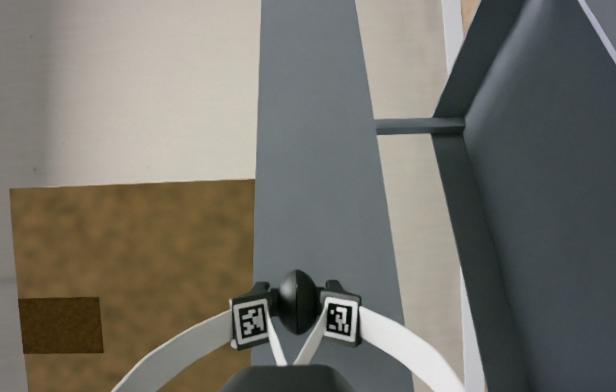

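move(
  blocking=false,
  r1={"base":{"translate_m":0.22},"pace":"slow"},
)

wait(
  seconds=5,
)

wait(
  seconds=0.3,
  cameras=["r1_head_camera","r1_head_left_camera","r1_wrist_camera"],
)

Scene clock: 734.13 s.
move: r1 moving
r1.base_odometry: x=+0.076 y=+1.226 heading=-0.230
r1.turned_by_wheels: +0.000
r1.turned_by_imu: +0.000
r1.base_tilt: forward=-1.6 right=+1.3
r1.lidar_m: 0.54 2.26 2.94 2.64 1.12 3.94 0.57 0.61 0.87 1.87 1.94 0.66
r1.base_status: translate_m moving
r1.joint_positions: lift_m=+0.666 arm_m=+0.150 wrist_yaw_rad=-0.003 wrist_pitch_rad=+0.000 wrist_roll_rad=+1.571 gripper_m=-0.019
r1.joint_status: not commanded
r1.measured_speeds: translate_m=+0.048 strafe_m=+0.000 rotate_rad=-0.001 lift_m=+0.000 arm_m=+0.000 wrist_yaw_rad=+0.000 wrist_pitch_rad=+0.000 wrist_roll_rad=+0.000
r1.motor_effort: lift_m=+12(13) arm_m=+5(5) wheel_0=+6(6) wheel_1=+6(6) wheel_2=-7(10)
r1.servo_current: wrist_yaw_rad=59(59) wrist_pitch_rad=39(46) wrist_roll_rad=59(59) gripper_m=39(52)
r1.hand_pose: x=+0.6089 y=-0.0884 z=+0.8437 quat_wxyz=(+0.707, +0.707, -0.001, -0.001) (m; r1's base frame)
r1.wrist_depth_mm: - - - 349 - 634 - / - - - 317 - 741 - / - - - 291 289 - - / 307 309 310 267 268 - - / 310 312 310 248 248 - - / 312 317 315 197 180 - - / 315 315 216 185 178 - -
r2: as last shown
r2.lidar_m: 0.70 3.66 3.82 4.71 4.09 1.57 1.12 1.08 1.14 1.31 1.22 1.06
r2.motor_effort: lift_m=+20(20) arm_m=-7(8) wheel_0=+5(6) wheel_1=-2(2) wheel_2=+13(13)
r2.servo_current: wrist_yaw_rad=85(91) wrist_pitch_rad=33(46) wrist_roll_rad=39(59) gripper_m=98(98)
r2.wrist_depth_mm: - - 238 164 248 252 255 / - - 239 165 248 255 257 / - - 240 166 250 254 260 / - - 242 167 251 256 260 / - - 244 167 253 257 262 / - - 186 168 181 259 264 / - - 245 - 255 262 266
pictures: none

Scene clock: 737.10 s.
earlier move: r1 done
r1.base_odometry: x=+0.278 y=+1.178 heading=-0.230
r1.turned_by_wheels: +0.000
r1.turned_by_imu: -0.001
r1.base_tilt: forward=-1.6 right=+1.2
r1.lidar_m: 0.50 2.04 2.75 2.81 1.26 1.35 0.78 0.81 1.15 1.86 1.92 0.67
r1.base_status: done
r1.joint_positions: lift_m=+0.666 arm_m=+0.150 wrist_yaw_rad=-0.003 wrist_pitch_rad=+0.000 wrist_roll_rad=+1.571 gripper_m=-0.019
r1.joint_status: not commanded
r1.measured_speeds: all 0
r1.motor_effort: lift_m=+12(13) arm_m=+5(5) wheel_0=+2(7) wheel_1=+3(7) wheel_2=-3(10)
r1.servo_current: wrist_yaw_rad=52(72) wrist_pitch_rad=39(52) wrist_roll_rad=52(65) gripper_m=46(59)
r1.hand_pose: x=+0.6089 y=-0.0884 z=+0.8437 quat_wxyz=(+0.707, +0.707, -0.001, -0.001) (m; r1's base frame)
r1.wrist_depth_mm: - - - 392 - 621 - / - - - 342 - 723 - / - - - 306 306 - - / 319 319 322 277 276 - - / 317 319 319 253 253 - - / 314 315 317 200 180 - - / 312 314 213 183 179 - -
r2.base_odometry: x=-2.510 y=-1.914 heading=-1.311
r2.turned_by_wheels: +0.000
r2.turned_by_imu: +0.000
r2.base_tilt: forward=-0.6 right=+0.0
r2.lidar_m: 0.71 3.66 3.84 4.71 4.12 1.56 1.12 1.07 1.13 1.29 1.23 1.06
r2.base_status: not commanded
r2.joint_positions: lift_m=+0.900 arm_m=+0.300 wrist_yaw_rad=+0.445 wrist_pitch_rad=+0.002 wrist_roll_rad=+0.000 gripper_m=-0.024
r2.joint_status: not commanded
r2.measured_speeds: all 0
r2.motor_effort: lift_m=+20(20) arm_m=-7(8) wheel_0=+5(6) wheel_1=-1(2) wheel_2=+13(13)
r2.servo_current: wrist_yaw_rad=85(98) wrist_pitch_rad=39(46) wrist_roll_rad=46(59) gripper_m=91(104)
r2.hand_pose: x=+0.7691 y=+0.0452 z=+1.0776 quat_wxyz=(+0.975, +0.000, +0.001, +0.221) (m; r2's base frame)
r2.wrist_depth_mm: - - 238 165 248 252 255 / - - 237 165 249 253 257 / - - 240 165 250 254 259 / - - 242 166 251 256 262 / - - 243 167 253 257 263 / - - 186 168 180 260 265 / - - 245 - 255 263 266
wait: 2.97 of 5 s (r1 has come to rest)
pictures: none

Scene clock: 737.40 s.
r1.base_odometry: x=+0.278 y=+1.178 heading=-0.230
r1.turned_by_wheels: +0.000
r1.turned_by_imu: +0.000
r1.base_tilt: forward=-1.6 right=+1.3
r1.lidar_m: 0.54 2.04 2.76 2.82 1.28 1.38 0.79 0.84 1.13 1.86 1.94 0.69
r1.base_status: done
r1.joint_positions: lift_m=+0.666 arm_m=+0.150 wrist_yaw_rad=-0.003 wrist_pitch_rad=+0.000 wrist_roll_rad=+1.571 gripper_m=-0.019
r1.joint_status: not commanded
r1.measured_speeds: all 0
r1.motor_effort: lift_m=+12(13) arm_m=+5(5) wheel_0=+2(7) wheel_1=+3(7) wheel_2=-3(10)
r1.servo_current: wrist_yaw_rad=52(72) wrist_pitch_rad=46(52) wrist_roll_rad=52(65) gripper_m=46(59)
r1.hand_pose: x=+0.6089 y=-0.0884 z=+0.8437 quat_wxyz=(+0.707, +0.707, -0.001, -0.001) (m; r1's base frame)
r1.wrist_depth_mm: - - - 392 - 621 - / - - - 343 - 715 - / - - - 306 306 - - / 317 319 322 277 276 - - / 319 320 320 253 252 - - / 314 314 317 199 180 - - / 314 315 213 183 178 - -
r2.base_odometry: x=-2.510 y=-1.914 heading=-1.311
r2.turned_by_wheels: +0.000
r2.turned_by_imu: +0.000
r2.base_tilt: forward=-0.7 right=+0.1
r2.lidar_m: 0.71 3.65 3.80 4.76 4.12 1.58 1.15 1.08 1.15 1.33 1.25 1.03
r2.base_status: not commanded
r2.joint_positions: lift_m=+0.900 arm_m=+0.300 wrist_yaw_rad=+0.445 wrist_pitch_rad=+0.002 wrist_roll_rad=+0.000 gripper_m=-0.024
r2.joint_status: not commanded
r2.measured_speeds: all 0
r2.motor_effort: lift_m=+20(20) arm_m=-7(8) wheel_0=+5(6) wheel_1=-2(2) wheel_2=+13(13)
r2.servo_current: wrist_yaw_rad=91(98) wrist_pitch_rad=33(46) wrist_roll_rad=52(59) gripper_m=91(104)
r2.hand_pose: x=+0.7691 y=+0.0452 z=+1.0776 quat_wxyz=(+0.975, +0.000, +0.001, +0.221) (m; r2's base frame)
r2.wrist_depth_mm: - - 238 164 248 252 257 / - - 239 164 249 253 257 / - - 241 165 250 255 258 / - - 241 167 250 256 260 / - - 244 167 253 257 262 / - - 186 168 180 259 264 / - - 245 - 255 262 266
wait: 0.30 s; at rest by 0.27 s
pictures: r1_head_camera, r1_head_left_camera, r1_wrist_camera
Images, in order (width x height): r1_head_camera 420x560, r1_head_left_camera 420x672, r1_wrist_camera 616x392.

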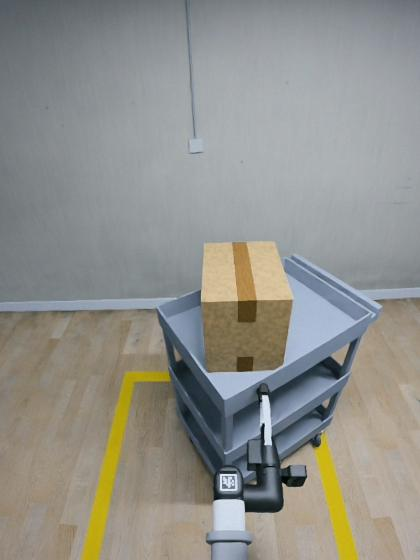

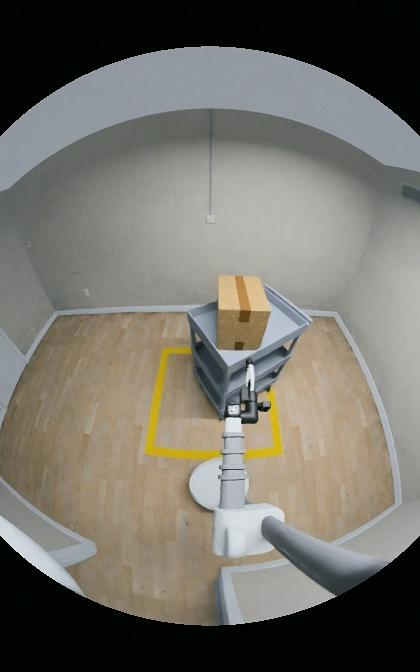

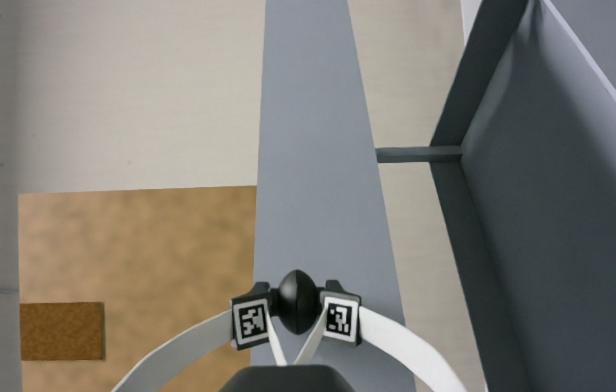

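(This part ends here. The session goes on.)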